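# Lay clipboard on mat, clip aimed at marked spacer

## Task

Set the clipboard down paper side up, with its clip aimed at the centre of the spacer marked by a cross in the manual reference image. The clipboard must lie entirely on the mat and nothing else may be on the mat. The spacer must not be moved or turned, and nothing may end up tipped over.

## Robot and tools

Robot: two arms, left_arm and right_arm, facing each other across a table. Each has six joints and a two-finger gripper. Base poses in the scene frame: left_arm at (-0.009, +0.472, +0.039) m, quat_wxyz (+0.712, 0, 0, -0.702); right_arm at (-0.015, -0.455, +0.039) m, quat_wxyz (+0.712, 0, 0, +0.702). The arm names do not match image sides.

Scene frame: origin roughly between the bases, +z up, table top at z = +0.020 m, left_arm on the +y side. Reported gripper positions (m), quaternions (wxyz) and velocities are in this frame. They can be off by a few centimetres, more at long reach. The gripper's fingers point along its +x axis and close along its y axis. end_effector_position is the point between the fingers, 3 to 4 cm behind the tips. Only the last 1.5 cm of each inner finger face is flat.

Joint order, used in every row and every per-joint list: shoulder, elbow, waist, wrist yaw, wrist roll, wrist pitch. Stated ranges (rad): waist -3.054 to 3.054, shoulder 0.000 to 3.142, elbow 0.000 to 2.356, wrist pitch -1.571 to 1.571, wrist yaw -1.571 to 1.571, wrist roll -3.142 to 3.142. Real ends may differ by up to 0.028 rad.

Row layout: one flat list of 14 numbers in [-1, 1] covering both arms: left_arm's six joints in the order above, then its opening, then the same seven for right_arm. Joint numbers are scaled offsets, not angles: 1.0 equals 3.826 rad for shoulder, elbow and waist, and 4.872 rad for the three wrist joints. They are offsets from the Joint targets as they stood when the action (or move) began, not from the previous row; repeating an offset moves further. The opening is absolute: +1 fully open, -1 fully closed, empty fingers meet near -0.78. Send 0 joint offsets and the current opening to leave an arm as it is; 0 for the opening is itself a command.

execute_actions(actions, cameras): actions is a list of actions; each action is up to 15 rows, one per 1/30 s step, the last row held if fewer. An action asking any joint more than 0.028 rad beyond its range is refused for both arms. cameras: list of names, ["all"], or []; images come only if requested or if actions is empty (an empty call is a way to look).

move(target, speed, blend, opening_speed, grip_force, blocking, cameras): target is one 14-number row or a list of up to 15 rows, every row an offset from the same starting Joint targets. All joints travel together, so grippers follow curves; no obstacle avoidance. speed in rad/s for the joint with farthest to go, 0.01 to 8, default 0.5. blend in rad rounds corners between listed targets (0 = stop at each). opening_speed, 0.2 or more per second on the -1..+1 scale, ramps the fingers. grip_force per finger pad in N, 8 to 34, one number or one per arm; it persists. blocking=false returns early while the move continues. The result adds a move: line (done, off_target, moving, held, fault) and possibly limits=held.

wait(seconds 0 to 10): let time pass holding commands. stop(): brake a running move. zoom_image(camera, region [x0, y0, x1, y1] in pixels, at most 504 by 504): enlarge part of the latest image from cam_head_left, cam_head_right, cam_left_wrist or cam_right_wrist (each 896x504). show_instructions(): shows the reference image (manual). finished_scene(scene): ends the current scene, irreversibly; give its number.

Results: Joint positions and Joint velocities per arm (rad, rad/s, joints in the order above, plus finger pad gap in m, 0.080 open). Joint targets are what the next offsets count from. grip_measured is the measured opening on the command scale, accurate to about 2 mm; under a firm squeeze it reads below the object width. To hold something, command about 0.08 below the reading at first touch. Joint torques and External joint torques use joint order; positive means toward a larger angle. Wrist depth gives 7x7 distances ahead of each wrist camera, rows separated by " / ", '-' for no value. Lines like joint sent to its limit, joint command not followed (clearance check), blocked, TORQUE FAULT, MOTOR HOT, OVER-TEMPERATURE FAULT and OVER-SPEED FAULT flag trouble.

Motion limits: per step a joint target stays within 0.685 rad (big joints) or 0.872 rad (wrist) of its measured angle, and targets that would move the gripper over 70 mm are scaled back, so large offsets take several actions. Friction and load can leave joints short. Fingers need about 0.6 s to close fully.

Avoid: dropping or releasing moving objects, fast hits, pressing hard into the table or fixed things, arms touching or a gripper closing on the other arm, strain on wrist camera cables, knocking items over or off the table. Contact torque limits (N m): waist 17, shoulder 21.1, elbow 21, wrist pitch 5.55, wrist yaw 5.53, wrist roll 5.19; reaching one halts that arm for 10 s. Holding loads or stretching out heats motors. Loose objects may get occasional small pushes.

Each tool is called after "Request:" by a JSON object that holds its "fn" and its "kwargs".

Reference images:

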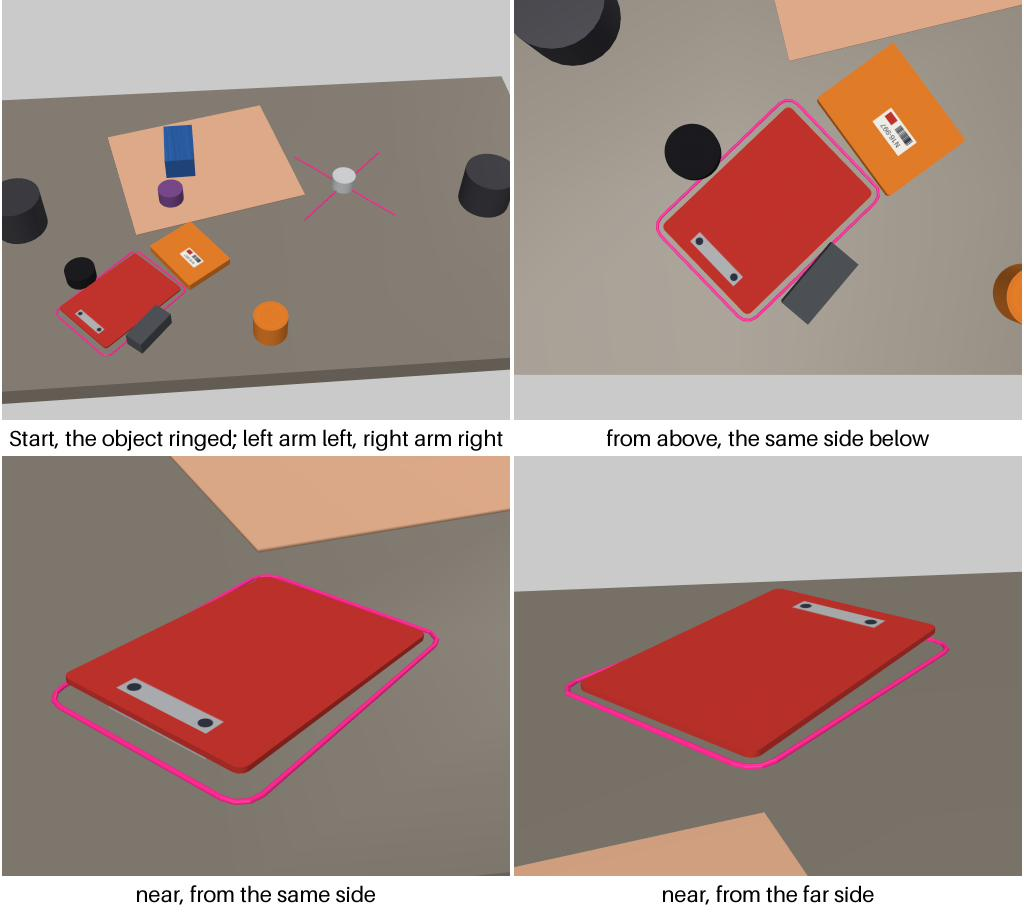

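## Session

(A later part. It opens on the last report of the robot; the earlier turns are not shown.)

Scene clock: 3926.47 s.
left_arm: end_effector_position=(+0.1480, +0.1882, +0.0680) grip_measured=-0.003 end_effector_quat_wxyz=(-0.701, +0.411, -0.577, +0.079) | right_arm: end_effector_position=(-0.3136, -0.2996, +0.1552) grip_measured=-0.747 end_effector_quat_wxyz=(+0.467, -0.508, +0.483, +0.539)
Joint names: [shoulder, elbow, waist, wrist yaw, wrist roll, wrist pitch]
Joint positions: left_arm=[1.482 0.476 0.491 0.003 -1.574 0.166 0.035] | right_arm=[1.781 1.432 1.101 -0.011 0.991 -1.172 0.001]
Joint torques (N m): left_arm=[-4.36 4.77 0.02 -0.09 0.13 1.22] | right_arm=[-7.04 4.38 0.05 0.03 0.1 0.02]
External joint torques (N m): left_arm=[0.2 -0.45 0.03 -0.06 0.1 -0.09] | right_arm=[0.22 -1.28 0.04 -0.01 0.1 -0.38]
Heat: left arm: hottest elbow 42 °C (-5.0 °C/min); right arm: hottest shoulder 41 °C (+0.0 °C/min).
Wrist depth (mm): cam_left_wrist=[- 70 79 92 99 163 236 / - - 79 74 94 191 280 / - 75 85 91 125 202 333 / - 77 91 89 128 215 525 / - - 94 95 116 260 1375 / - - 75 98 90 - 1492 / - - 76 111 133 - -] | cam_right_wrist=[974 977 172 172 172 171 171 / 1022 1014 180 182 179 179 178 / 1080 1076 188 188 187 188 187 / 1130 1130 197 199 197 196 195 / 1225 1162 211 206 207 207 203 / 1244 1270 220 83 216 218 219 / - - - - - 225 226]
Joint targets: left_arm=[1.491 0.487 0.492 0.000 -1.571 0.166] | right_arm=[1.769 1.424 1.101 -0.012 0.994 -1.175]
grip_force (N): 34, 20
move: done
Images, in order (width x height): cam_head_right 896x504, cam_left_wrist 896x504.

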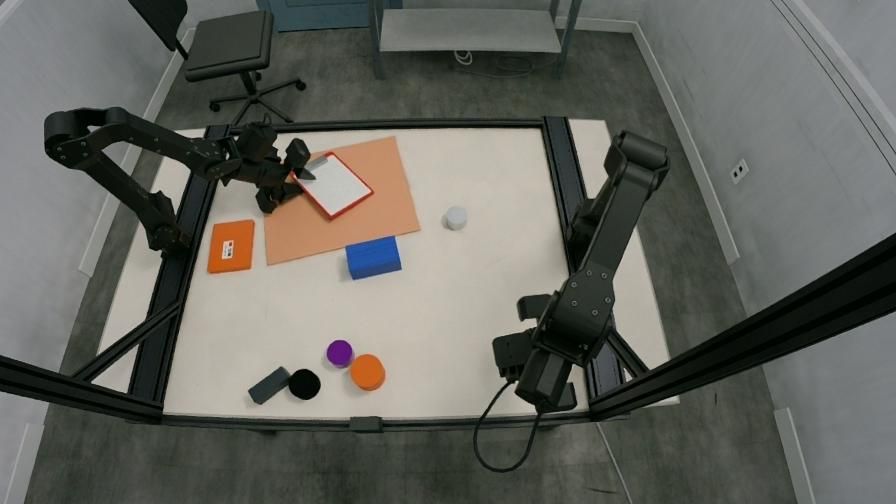

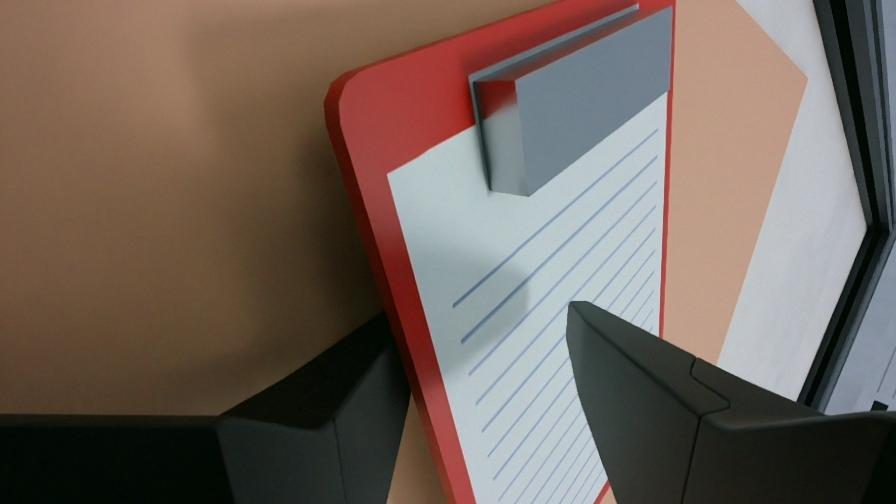

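Request:
{"fn": "move", "kwargs": {"target": [[-0.0016, -0.0047, 0, 0, 0, 0.0025, 0.0, 0, 0, 0, 0, 0, 0, -0.75], [-0.0501, -0.0408, 0, 0, 0, -0.0073, 0.0, 0, 0, 0, 0, 0, 0, -0.75]], "speed": 0.12, "blend": [0.02, 0], "cameras": ["cam_left_wrist", "cam_head_right"]}}

Scene clock: 3965.30 s.
left_arm: end_effector_position=(+0.1294, +0.2217, +0.0672) grip_measured=-0.002 end_effector_quat_wxyz=(-0.701, +0.411, -0.577, +0.080) | right_arm: end_effector_position=(-0.3136, -0.2996, +0.1552) grip_measured=-0.747 end_effector_quat_wxyz=(+0.467, -0.508, +0.483, +0.539)
Joint names: [shoulder, elbow, waist, wrist yaw, wrist roll, wrist pitch]
Joint positions: left_arm=[1.309 0.339 0.491 0.003 -1.574 0.131 0.035] | right_arm=[1.781 1.432 1.101 -0.011 0.991 -1.172 0.001]
Joint torques (N m): left_arm=[-5.35 2.88 0.02 -0.09 0.13 1.14] | right_arm=[-7.04 4.37 0.05 0.03 0.1 0.02]
External joint torques (N m): left_arm=[-1.94 -2.52 0.01 -0.06 0.1 -0.2] | right_arm=[0.17 -1.24 0.06 -0.01 0.1 -0.37]
Heat: left arm: hottest elbow 42 °C (+0.0 °C/min); right arm: hottest shoulder 41 °C (+0.0 °C/min).
Wrist depth (mm): cam_left_wrist=[- 70 79 99 123 187 254 / - - 84 105 119 193 293 / - 75 88 110 139 200 380 / - 77 95 114 143 219 459 / - - 95 127 141 258 - / - - 75 128 145 - 1451 / - - 76 139 166 - -] | cam_right_wrist=[989 1001 170 172 172 171 171 / 1022 1022 - 180 180 179 178 / 1085 1080 188 188 187 187 187 / 1125 1135 198 200 197 196 194 / 1184 1207 211 206 207 207 205 / 1244 1250 219 83 215 218 216 / - - - - - 226 226]
Joint targets: left_arm=[1.299 0.331 0.492 0.000 -1.571 0.131] | right_arm=[1.769 1.424 1.101 -0.012 0.994 -1.175]
grip_force (N): 34, 20
move: done; blend cut to 0.009 rad at target 1
Images, in order (width x height): cam_head_right 896x504, cam_left_wrist 896x504.

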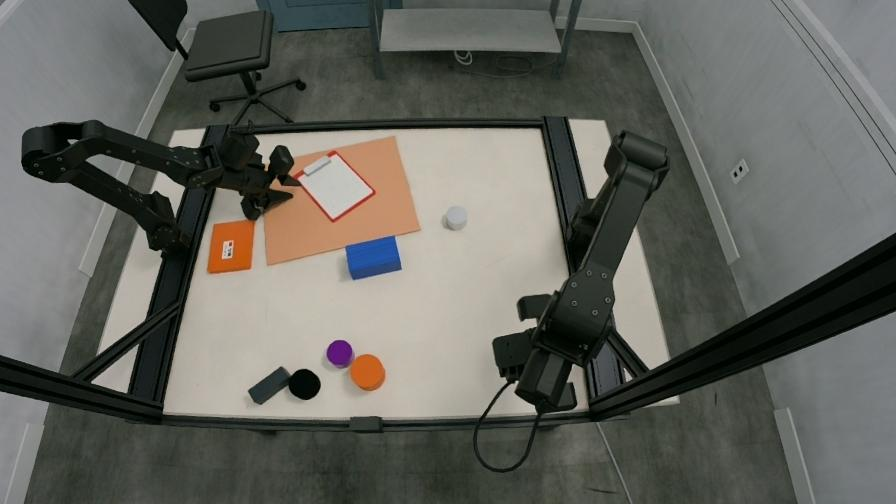

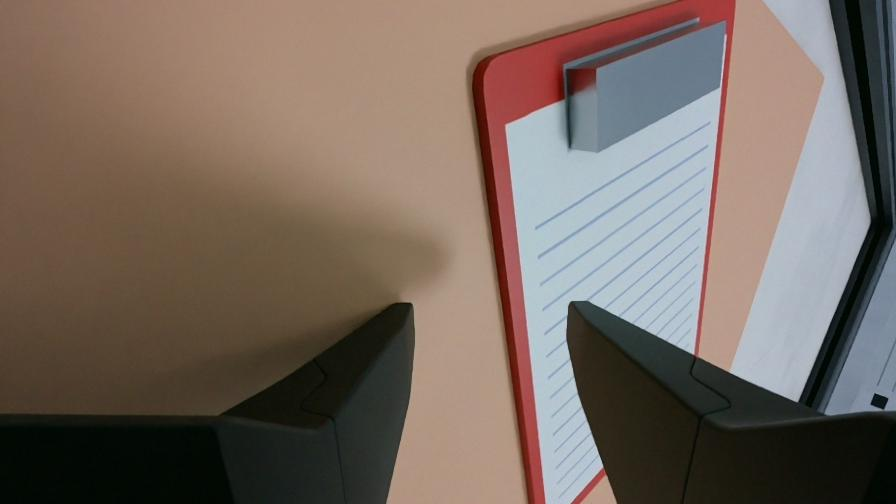

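Request:
{"fn": "move", "kwargs": {"target": [[-0.0618, 0.0262, 0, 0, 0, -0.0692, 0.2, 0, 0, 0, 0, 0, 0, -0.75], [0.1951, 0.3969, -0.0282, 0, 0.2658, -0.3091, 0.2, 0, 0, 0, 0, 0, 0, -0.75]], "speed": [0.4, 0.8], "blend": [0.05, 0], "cameras": ["cam_left_wrist", "cam_head_left", "cam_head_right"]}}

Scene clock: 3986.00 s.
left_arm: end_effector_position=(+0.1432, +0.1122, +0.1737) grip_measured=+0.198 end_effector_quat_wxyz=(+0.639, +0.302, +0.637, -0.307) | right_arm: end_effector_position=(-0.3136, -0.2996, +0.1552) grip_measured=-0.747 end_effector_quat_wxyz=(+0.467, -0.508, +0.483, +0.539)
Joint names: [shoulder, elbow, waist, wrist yaw, wrist roll, wrist pitch]
Joint positions: left_arm=[2.029 1.839 0.386 0.003 -0.28 -1.374 0.044] | right_arm=[1.781 1.432 1.101 -0.011 0.991 -1.172 0.001]
Joint torques (N m): left_arm=[-8.85 5.11 -0.38 -0.07 0.1 0.02] | right_arm=[-7.05 4.38 0.05 0.03 0.1 0.02]
External joint torques (N m): left_arm=[0.31 -0.63 -0.39 -0.06 0.1 -0.32] | right_arm=[0.16 -1.28 0.01 0 0.1 -0.39]
Heat: left arm: hottest elbow 43 °C (+1.0 °C/min); right arm: hottest shoulder 41 °C (+0.0 °C/min).
Wrist depth (mm): cam_left_wrist=[190 188 183 184 182 185 184 / 197 193 193 193 192 195 195 / 215 208 205 205 203 206 207 / 225 221 218 217 216 220 218 / 237 237 226 236 224 232 228 / 259 - 81 253 244 - 250 / - - 82 271 271 - -] | cam_right_wrist=[974 997 172 172 171 171 170 / 1026 1039 180 180 179 178 178 / 1076 1076 188 188 187 185 186 / 1125 1130 198 199 196 197 195 / 1173 1201 210 206 207 207 205 / 1238 1244 217 83 215 218 217 / - - - - - 225 226]
Joint targets: left_arm=[2.045 1.849 0.384 0.000 -0.276 -1.375] | right_arm=[1.769 1.424 1.101 -0.012 0.994 -1.175]
grip_force (N): 34, 20
move: done
Images, in order (width x height): cam_head_left 896x504, cam_head_right 896x504, cam_left_wrist 896x504.

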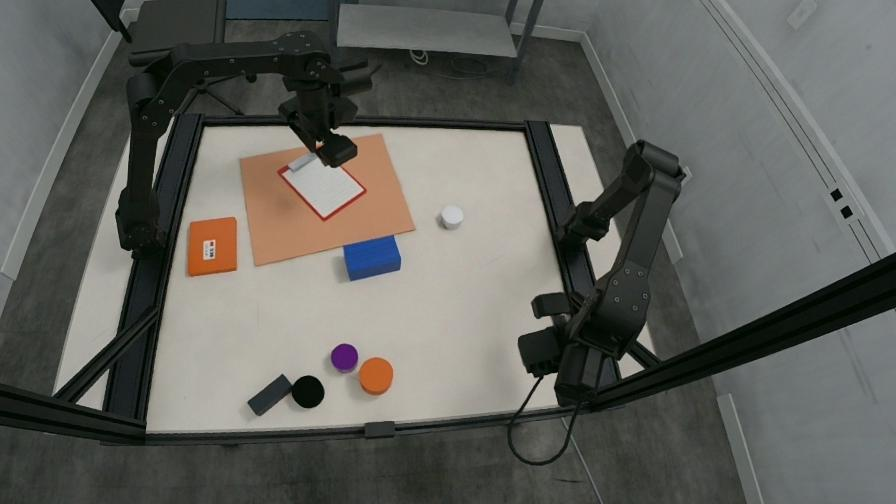

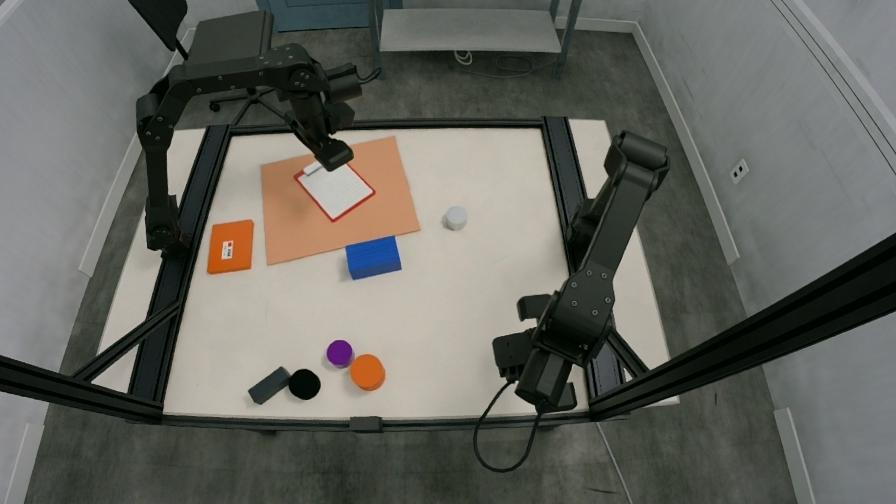

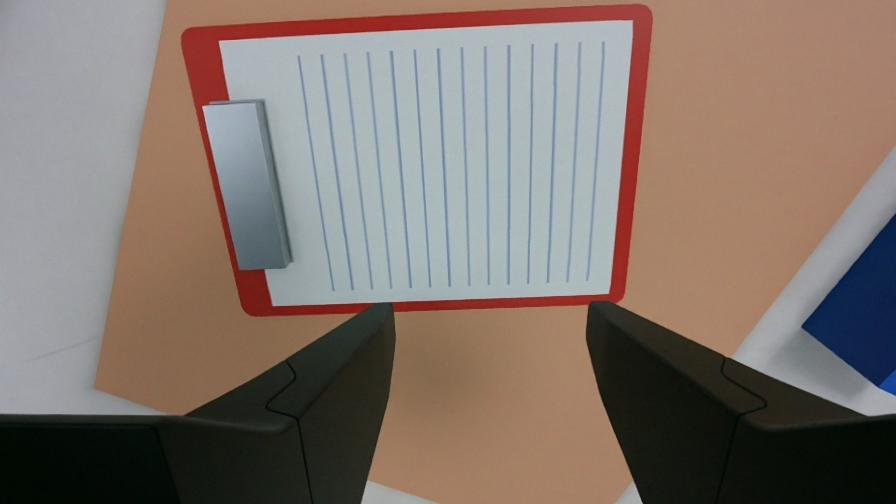

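Request:
{"fn": "move", "kwargs": {"target": [-0.0143, -0.0728, 0.0648, 0, 0.0391, 0.0460, 0.25, 0, 0, 0, 0, 0, 0, -0.75], "speed": 0.5, "cameras": ["cam_left_wrist"]}}

Scene clock: 4013.77 s.
left_arm: end_effector_position=(+0.2187, +0.1705, +0.1169) grip_measured=+0.247 end_effector_quat_wxyz=(+0.643, +0.288, +0.649, -0.285) | right_arm: end_effector_position=(-0.3136, -0.2996, +0.1552) grip_measured=-0.747 end_effector_quat_wxyz=(+0.467, -0.508, +0.483, +0.539)
Joint names: [shoulder, elbow, waist, wrist yaw, wrist roll, wrist pitch]
Joint positions: left_arm=[2.007 1.58 0.633 0.001 -0.089 -1.153 0.046] | right_arm=[1.781 1.432 1.101 -0.011 0.991 -1.172 0.001]
Joint torques (N m): left_arm=[-12.66 3.03 -0.05 -0.03 0.12 0.23] | right_arm=[-7.03 4.38 0.06 0.03 0.1 0.02]
External joint torques (N m): left_arm=[-3.84 -2.54 -0.05 -0.03 0.12 -0.07] | right_arm=[0.25 -1.28 0.05 0 0.1 -0.38]
Motor temperatures (°C): left_arm=[47 43 28 29 27 32] | right_arm=[41 32 28 29 27 30]
Heat: left arm: hottest shoulder 47 °C (+8.0 °C/min); right arm: hottest shoulder 41 °C (+0.0 °C/min).
Wrist depth (mm): cam_left_wrist=[138 138 137 132 130 130 130 / 147 146 144 138 137 137 137 / 154 153 152 149 146 145 145 / 166 162 162 157 155 155 154 / 174 175 166 171 161 163 165 / 185 - 93 183 183 81 175 / - - 85 198 197 76 -] | cam_right_wrist=[977 989 172 172 172 171 171 / 1026 1039 180 179 180 179 179 / 1071 1100 188 188 188 187 187 / 1135 1115 198 199 197 196 195 / 1178 1201 209 205 209 206 206 / 1213 1244 218 83 216 218 216 / - - - - - 225 227]
Joint targets: left_arm=[1.991 1.571 0.632 0.000 -0.086 -1.151] | right_arm=[1.769 1.424 1.101 -0.012 0.994 -1.175]
grip_force (N): 34, 20
move: done
Images, in order (width x height): cam_left_wrist 896x504.

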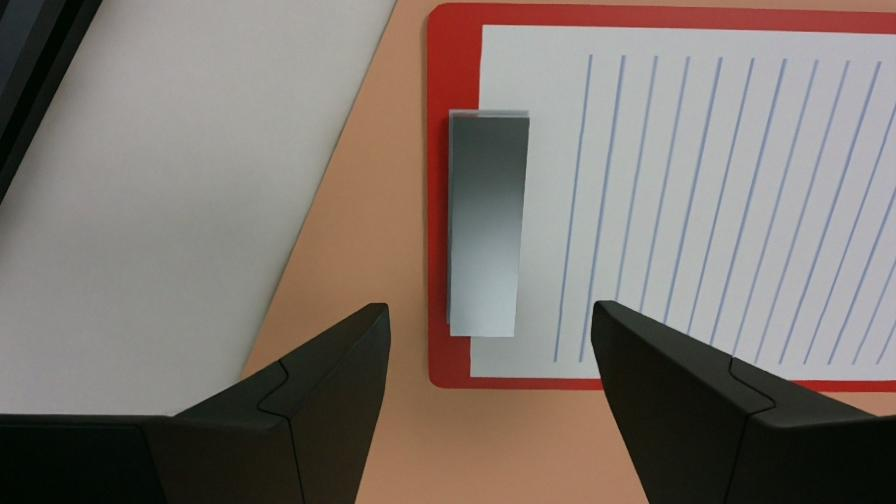

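Request:
{"fn": "move", "kwargs": {"target": [[0.0178, -0.0408, 0, 0, 0, 0.0461, 0.25, 0, 0, 0, 0, 0, 0, -0.75], [0.0178, -0.0408, 0, 0, 0, 0.0461, -0.42, 0, 0, 0, 0, 0, 0, -0.75]], "speed": [0.2, 0.3], "opening_speed": 0.6, "grip_force": [20, 20], "cameras": ["cam_left_wrist"]}}

Scene clock: 4038.63 s.
left_arm: end_effector_position=(+0.2202, +0.1671, +0.0683) grip_measured=-0.353 end_effector_quat_wxyz=(+0.655, +0.282, +0.637, -0.294) | right_arm: end_effector_position=(-0.3136, -0.2996, +0.1552) grip_measured=-0.747 end_effector_quat_wxyz=(+0.467, -0.508, +0.483, +0.539)
Joint names: [shoulder, elbow, waist, wrist yaw, wrist roll, wrist pitch]
Joint positions: left_arm=[2.04 1.428 0.63 0.001 -0.087 -0.929 0.019] | right_arm=[1.781 1.432 1.101 -0.011 0.991 -1.172 0.001]
Joint torques (N m): left_arm=[-8.3 2.44 0.06 -0.03 0.05 0.34] | right_arm=[-7.05 4.38 0.06 0.03 0.1 0.02]
External joint torques (N m): left_arm=[0.53 -2.93 0.05 -0.03 0.05 -0.03] | right_arm=[0.21 -1.29 0.1 -0.01 0.1 -0.38]
Motor temperatures (°C): left_arm=[57 42 28 29 27 31] | right_arm=[42 32 28 29 27 30]
Heat: left arm: hottest shoulder 57 °C (+18.1 °C/min); right arm: hottest shoulder 42 °C (+1.0 °C/min). Fold the left arm in close to its base, or ease its load, before you think long.
Wrist depth (mm): cam_left_wrist=[96 96 95 91 90 91 89 / 101 101 99 94 94 93 - / - 106 104 100 99 100 98 / 114 112 109 97 105 104 104 / 119 118 115 99 108 110 110 / 125 - - - - 116 117 / - - - 127 82 - -] | cam_right_wrist=[966 989 172 173 171 171 170 / 1031 1026 180 180 179 178 178 / 1080 1071 189 188 188 187 186 / 1135 1125 198 199 197 197 198 / 1184 1190 210 205 208 206 202 / 1238 1238 217 83 216 217 220 / - - - - - 225 226]
Joint targets: left_arm=[2.059 1.415 0.632 0.000 -0.086 -0.926] | right_arm=[1.769 1.424 1.101 -0.012 0.994 -1.175]
MOTOR HOT: the shoulder of the left arm reports 57 °C; the controller stops that arm at 95 °C. To cool a motor, set the load down, stop pushing, or move to a pose that needs little force.
grip_force (N): 20, 20
move: done
Images, in order (width x height): cam_left_wrist 896x504.

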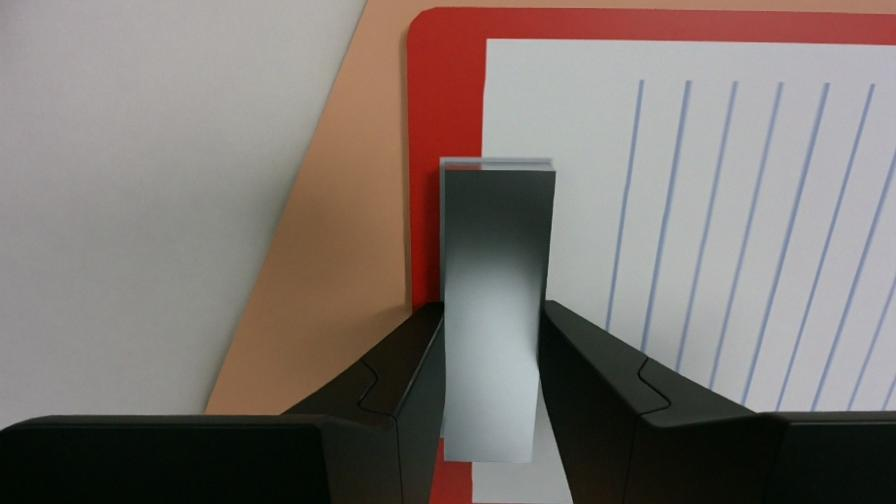

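Request:
{"fn": "move", "kwargs": {"target": [0.0743, 0.1244, -0.0927, 0, 0.4554, -0.0395, -0.42, 0, 0, 0, 0, 0, 0, -0.75], "speed": 0.6, "cameras": ["cam_left_wrist", "cam_head_left", "cam_head_right"]}}

Scene clock: 4080.83 s.
left_arm: end_effector_position=(+0.1242, +0.0414, +0.0718) grip_measured=-0.353 end_effector_quat_wxyz=(-0.085, +0.706, -0.096, -0.697) | right_arm: end_effector_position=(-0.3136, -0.2996, +0.1552) grip_measured=-0.747 end_effector_quat_wxyz=(+0.467, -0.508, +0.483, +0.539)
Joint names: [shoulder, elbow, waist, wrist yaw, wrist roll, wrist pitch]
Joint positions: left_arm=[2.313 1.885 0.283 -0.005 2.125 -1.124 0.019] | right_arm=[1.781 1.432 1.101 -0.011 0.991 -1.172 0.001]
Joint torques (N m): left_arm=[-9.13 4.57 -0.68 0.22 0.26 0.41] | right_arm=[-7.04 4.38 0.06 0.03 0.1 0.02]
External joint torques (N m): left_arm=[1.71 -1.06 -0.67 0.17 0.26 0.11] | right_arm=[0.14 -1.24 -0.02 0 0.11 -0.38]
Motor temperatures (°C): left_arm=[51 41 28 29 27 30] | right_arm=[42 32 28 29 27 30]
Heat: left arm: hottest shoulder 51 °C (-1.0 °C/min); right arm: hottest shoulder 42 °C (+1.0 °C/min). Fold the left arm in close to its base, or ease its load, before you think long.
Wrist depth (mm): cam_left_wrist=[94 94 - 91 89 89 88 / 99 100 98 94 94 92 93 / 105 104 104 100 99 99 98 / 112 111 109 107 104 104 103 / 118 117 115 93 108 110 109 / 124 125 - 81 - 115 116 / - - - 113 91 - -] | cam_right_wrist=[981 977 172 172 172 171 171 / 1039 1031 180 180 179 179 178 / 1105 1057 188 188 188 187 187 / 1135 1105 198 200 197 196 195 / 1196 1167 211 205 207 207 206 / 1244 1219 217 83 217 218 217 / - - - - - 226 226]
Joint targets: left_arm=[2.343 1.891 0.277 0.000 2.133 -1.119] | right_arm=[1.769 1.424 1.101 -0.012 0.994 -1.175]
MOTOR HOT: still on. The shoulder of the left arm reports 51 °C.
grip_force (N): 20, 20
move: done
Images, in order (width x height): cam_head_left 896x504, cam_head_right 896x504, cam_left_wrist 896x504.

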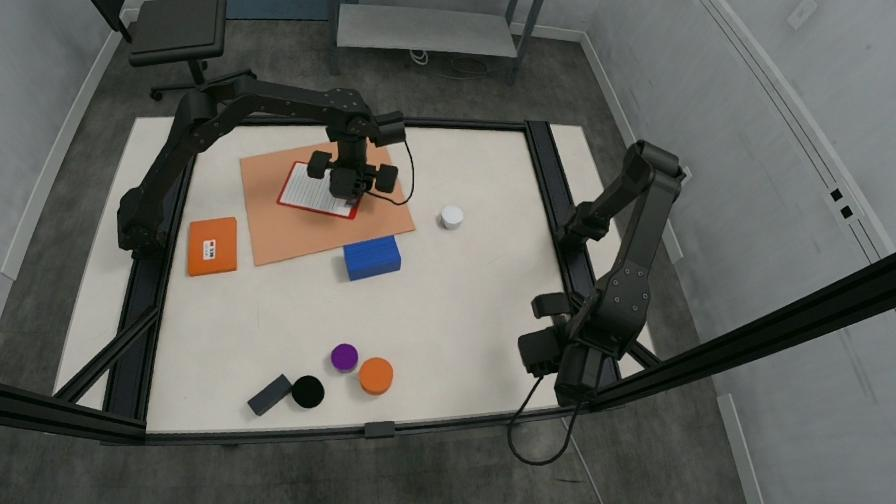

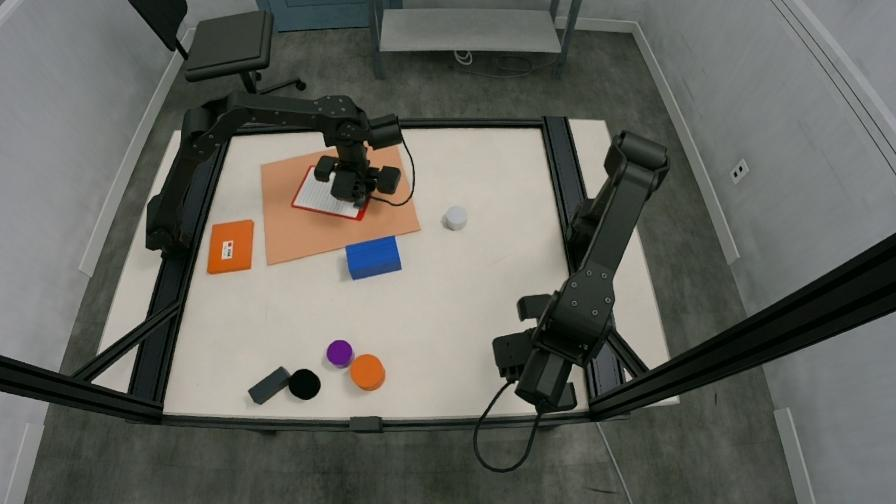

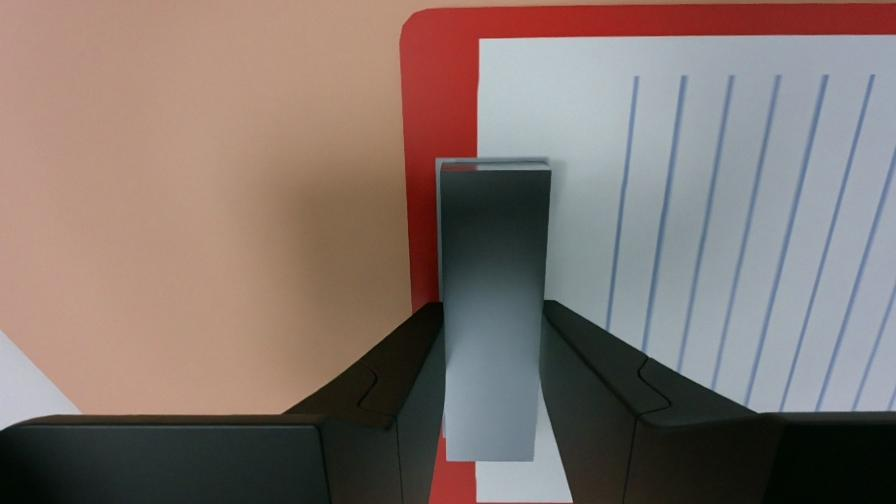

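Request:
{"fn": "zoom_image", "kwargs": {"camera": "cam_head_left", "region": [220, 110, 500, 290]}}

Request:
{"fn": "zoom_image", "kwargs": {"camera": "cam_head_right", "region": [240, 110, 500, 290]}}

Scaled by 1.800 from the camera's 896x504 image, which has a finer 1280x720 frame.

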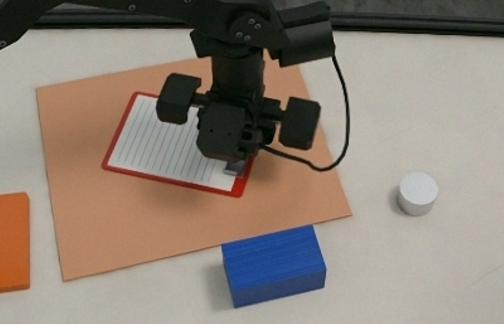

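Scaled by 1.938 from the camera's 896x504 image, which has a finer 1280x720 frame.

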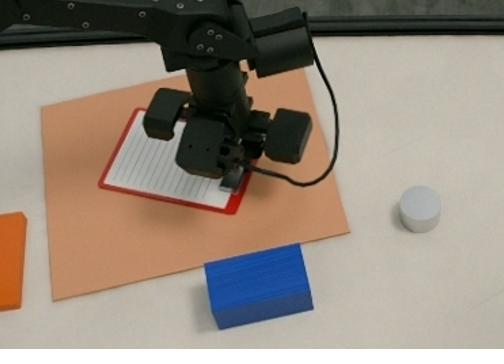

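Request:
{"fn": "move", "kwargs": {"target": [[0, 0, 0, 0, 0.0185, 0, -0.42, 0, 0, 0, 0, 0, 0, -0.75], [0, 0, 0, 0, 0.0185, 0, 0.2, 0, 0, 0, 0, 0, 0, -0.75], [-0.0089, 0.0500, 0, 0, 0.0185, -0.0450, 0.2, 0, 0, 0, 0, 0, 0, -0.75]], "speed": [0.15, 0.2, 0.4], "opening_speed": 0.8, "cameras": ["cam_left_wrist"]}}

Scene clock: 4131.90 s.
left_arm: end_effector_position=(+0.1202, +0.0416, +0.1153) grip_measured=+0.197 end_effector_quat_wxyz=(-0.130, +0.693, -0.121, -0.698) | right_arm: end_effector_position=(-0.3136, -0.2996, +0.1552) grip_measured=-0.747 end_effector_quat_wxyz=(+0.467, -0.508, +0.483, +0.539)
Joint names: [shoulder, elbow, waist, wrist yaw, wrist roll, wrist pitch]
Joint positions: left_arm=[2.321 2.072 0.277 0 2.219 -1.337 0.044] | right_arm=[1.781 1.432 1.101 -0.011 0.991 -1.172 0.001]
Joint torques (N m): left_arm=[-14.58 4.92 0.04 0.05 0.15 -0.14] | right_arm=[-7.04 4.35 0.05 0.03 0.1 0.02]
External joint torques (N m): left_arm=[-3.75 -0.67 -0.02 0 0.15 -0.36] | right_arm=[0.24 -1.35 0.07 -0.02 0.11 -0.4]
Heat: left arm: hottest shoulder 49 °C (-3.0 °C/min); right arm: hottest shoulder 42 °C (+0.0 °C/min).
Wrist depth (mm): cam_left_wrist=[134 133 133 132 131 131 131 / 139 139 140 138 136 136 136 / 148 147 147 146 142 143 143 / 156 156 154 151 151 151 150 / 166 163 159 161 155 157 159 / 174 - 81 170 166 - 166 / - - 81 183 182 - -] | cam_right_wrist=[997 974 172 172 172 171 171 / 1048 1026 178 179 179 179 178 / 1085 1090 191 188 187 187 186 / 1140 1146 197 199 197 196 195 / 1201 1173 207 206 206 207 205 / 1257 1250 219 83 216 218 217 / - - - - - 226 226]
Joint targets: left_arm=[2.309 2.082 0.277 0.000 2.223 -1.338] | right_arm=[1.769 1.424 1.101 -0.012 0.994 -1.175]
MOTOR HOT: cleared for the motors of the left arm.
grip_force (N): 20, 20
move: done
Images, in order (width x height): cam_left_wrist 896x504.

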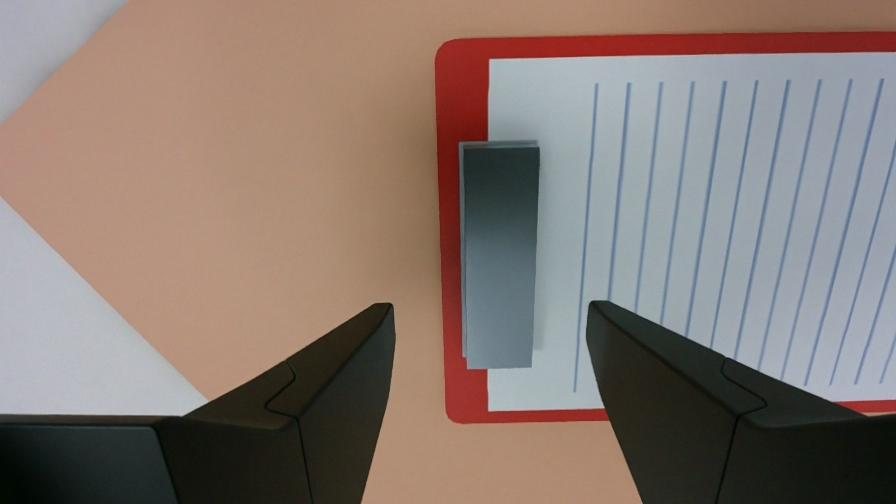

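Request:
{"fn": "move", "kwargs": {"target": [-0.1945, -0.1858, -0.3076, 0, -0.4563, -0.0080, 0.2, 0, 0, 0, 0, 0, 0, -0.75], "speed": 1.0, "cameras": ["cam_head_left", "cam_head_right"]}}

Request:
{"fn": "zoom_image", "kwargs": {"camera": "cam_head_left", "region": [220, 110, 500, 290]}}

Request:
{"fn": "zoom_image", "kwargs": {"camera": "cam_head_right", "region": [240, 110, 500, 290]}}

Scene clock: 4143.50 s.
left_arm: end_effector_position=(-0.2196, +0.2984, +0.1993) grip_measured=+0.197 end_effector_quat_wxyz=(+0.237, +0.667, +0.237, -0.665) | right_arm: end_effector_position=(-0.3136, -0.2996, +0.1552) grip_measured=-0.747 end_effector_quat_wxyz=(+0.467, -0.508, +0.483, +0.539)
Joint names: [shoulder, elbow, waist, wrist yaw, wrist roll, wrist pitch]
Joint positions: left_arm=[1.577 1.38 -0.897 0 0.004 -1.377 0.044] | right_arm=[1.781 1.432 1.101 -0.011 0.991 -1.172 0.001]
Joint torques (N m): left_arm=[-8.47 3.15 -0.38 0.02 -0.09 0.08] | right_arm=[-7.04 4.38 0.06 0.03 0.1 0.02]
External joint torques (N m): left_arm=[-2.69 -2.6 -0.4 0.02 -0.09 -0.27] | right_arm=[0.22 -1.33 0.02 -0.01 0.1 -0.41]
Motor temperatures (°C): left_arm=[57 44 28 29 28 30] | right_arm=[42 32 28 29 27 30]
Heat: left arm: hottest shoulder 57 °C (+7.1 °C/min); right arm: hottest shoulder 42 °C (+0.0 °C/min). Heating fast: the left arm's shoulder motor: a push or a pull is the cause, and it goes on while you think. Ease it with your next call, before anything else.
Wrist depth (mm): cam_left_wrist=[218 217 217 214 215 215 211 / 229 228 229 228 227 222 225 / 243 243 242 247 240 246 223 / 259 254 257 254 255 248 230 / 271 277 268 278 266 249 268 / 288 - 81 292 285 - 283 / - - 81 311 287 - -] | cam_right_wrist=[985 993 172 172 172 171 170 / 1044 1022 180 180 181 179 179 / 1085 1080 188 187 188 187 186 / 1135 1109 198 199 196 196 196 / 1213 1178 211 206 208 204 206 / 1257 1257 219 83 216 217 215 / - - - - - 226 226]
Joint targets: left_arm=[1.565 1.371 -0.899 0.000 0.000 -1.377] | right_arm=[1.769 1.424 1.101 -0.012 0.994 -1.175]
MOTOR HOT: the shoulder of the left arm reports 57 °C; the controller stops that arm at 95 °C. To cool a motor, set the load down, stop pushing, or move to a pose that needs little force.
grip_force (N): 20, 20
move: done
Images, in order (width x height): cam_head_left 896x504, cam_head_right 896x504.

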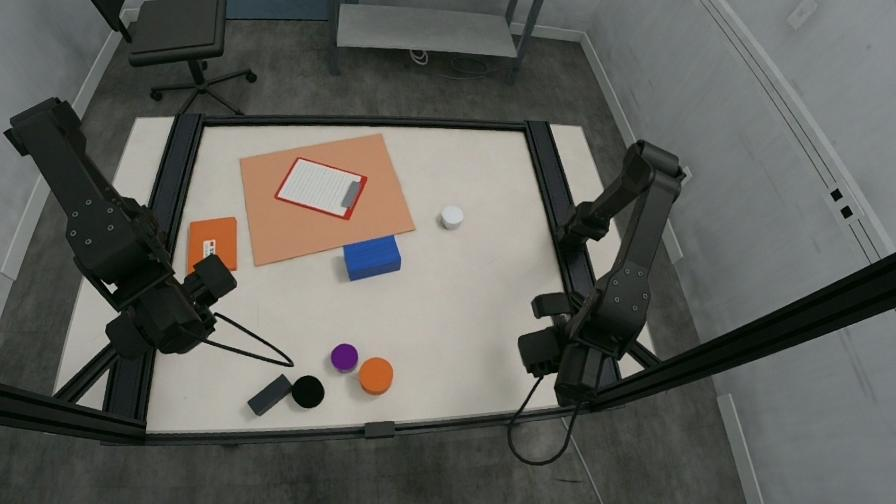

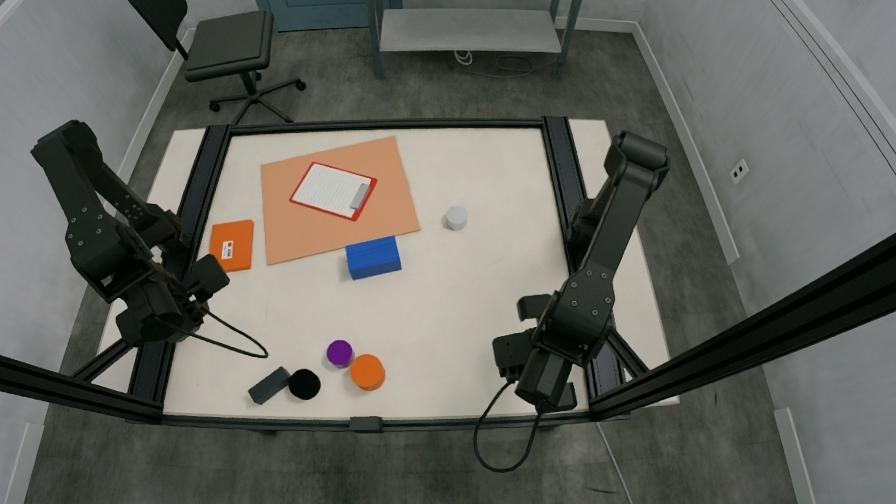

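Scaled by 1.800 from the camera's 896x504 image, which has a finer 1280x720 frame.

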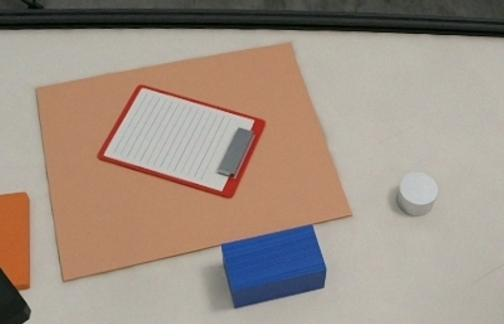

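Scaled by 1.938 from the camera's 896x504 image, which has a finer 1280x720 frame.

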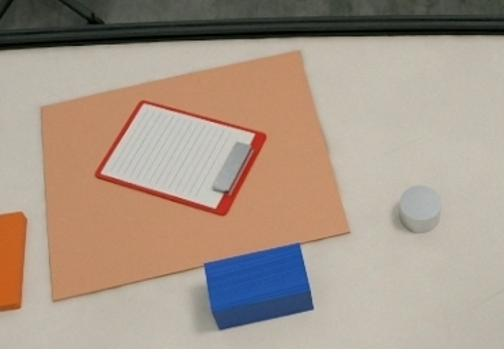

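Request:
{"fn": "show_instructions", "kwargs": {}}

Reference images for this scene: manual.

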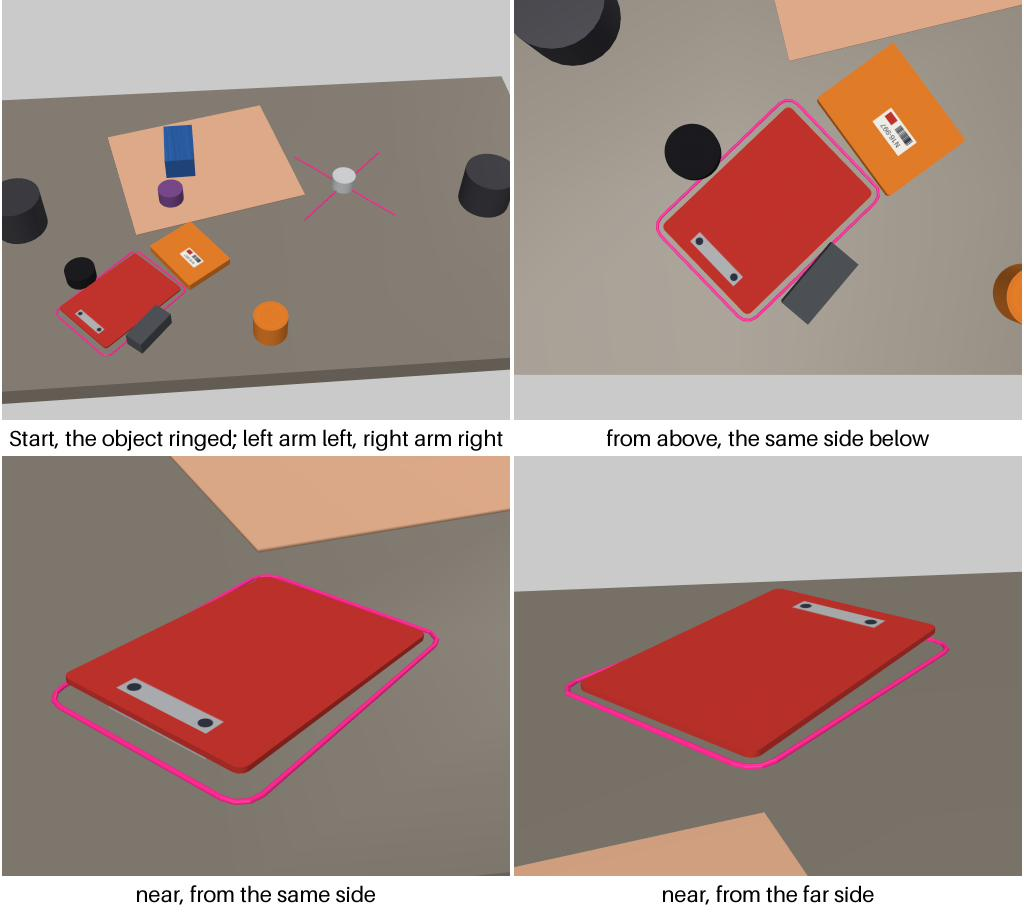

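Request:
{"fn": "zoom_image", "kwargs": {"camera": "cam_head_left", "region": [220, 330, 420, 440]}}

Scaled by 2.520 from the camera's 896x504 image, which has a finer 1280x720 frame.

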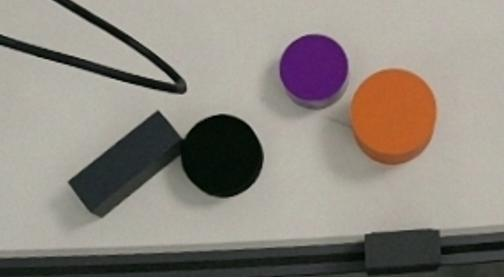

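Request:
{"fn": "finished_scene", "kwargs": {"scene": 1}}

The scene is finished: the task was done.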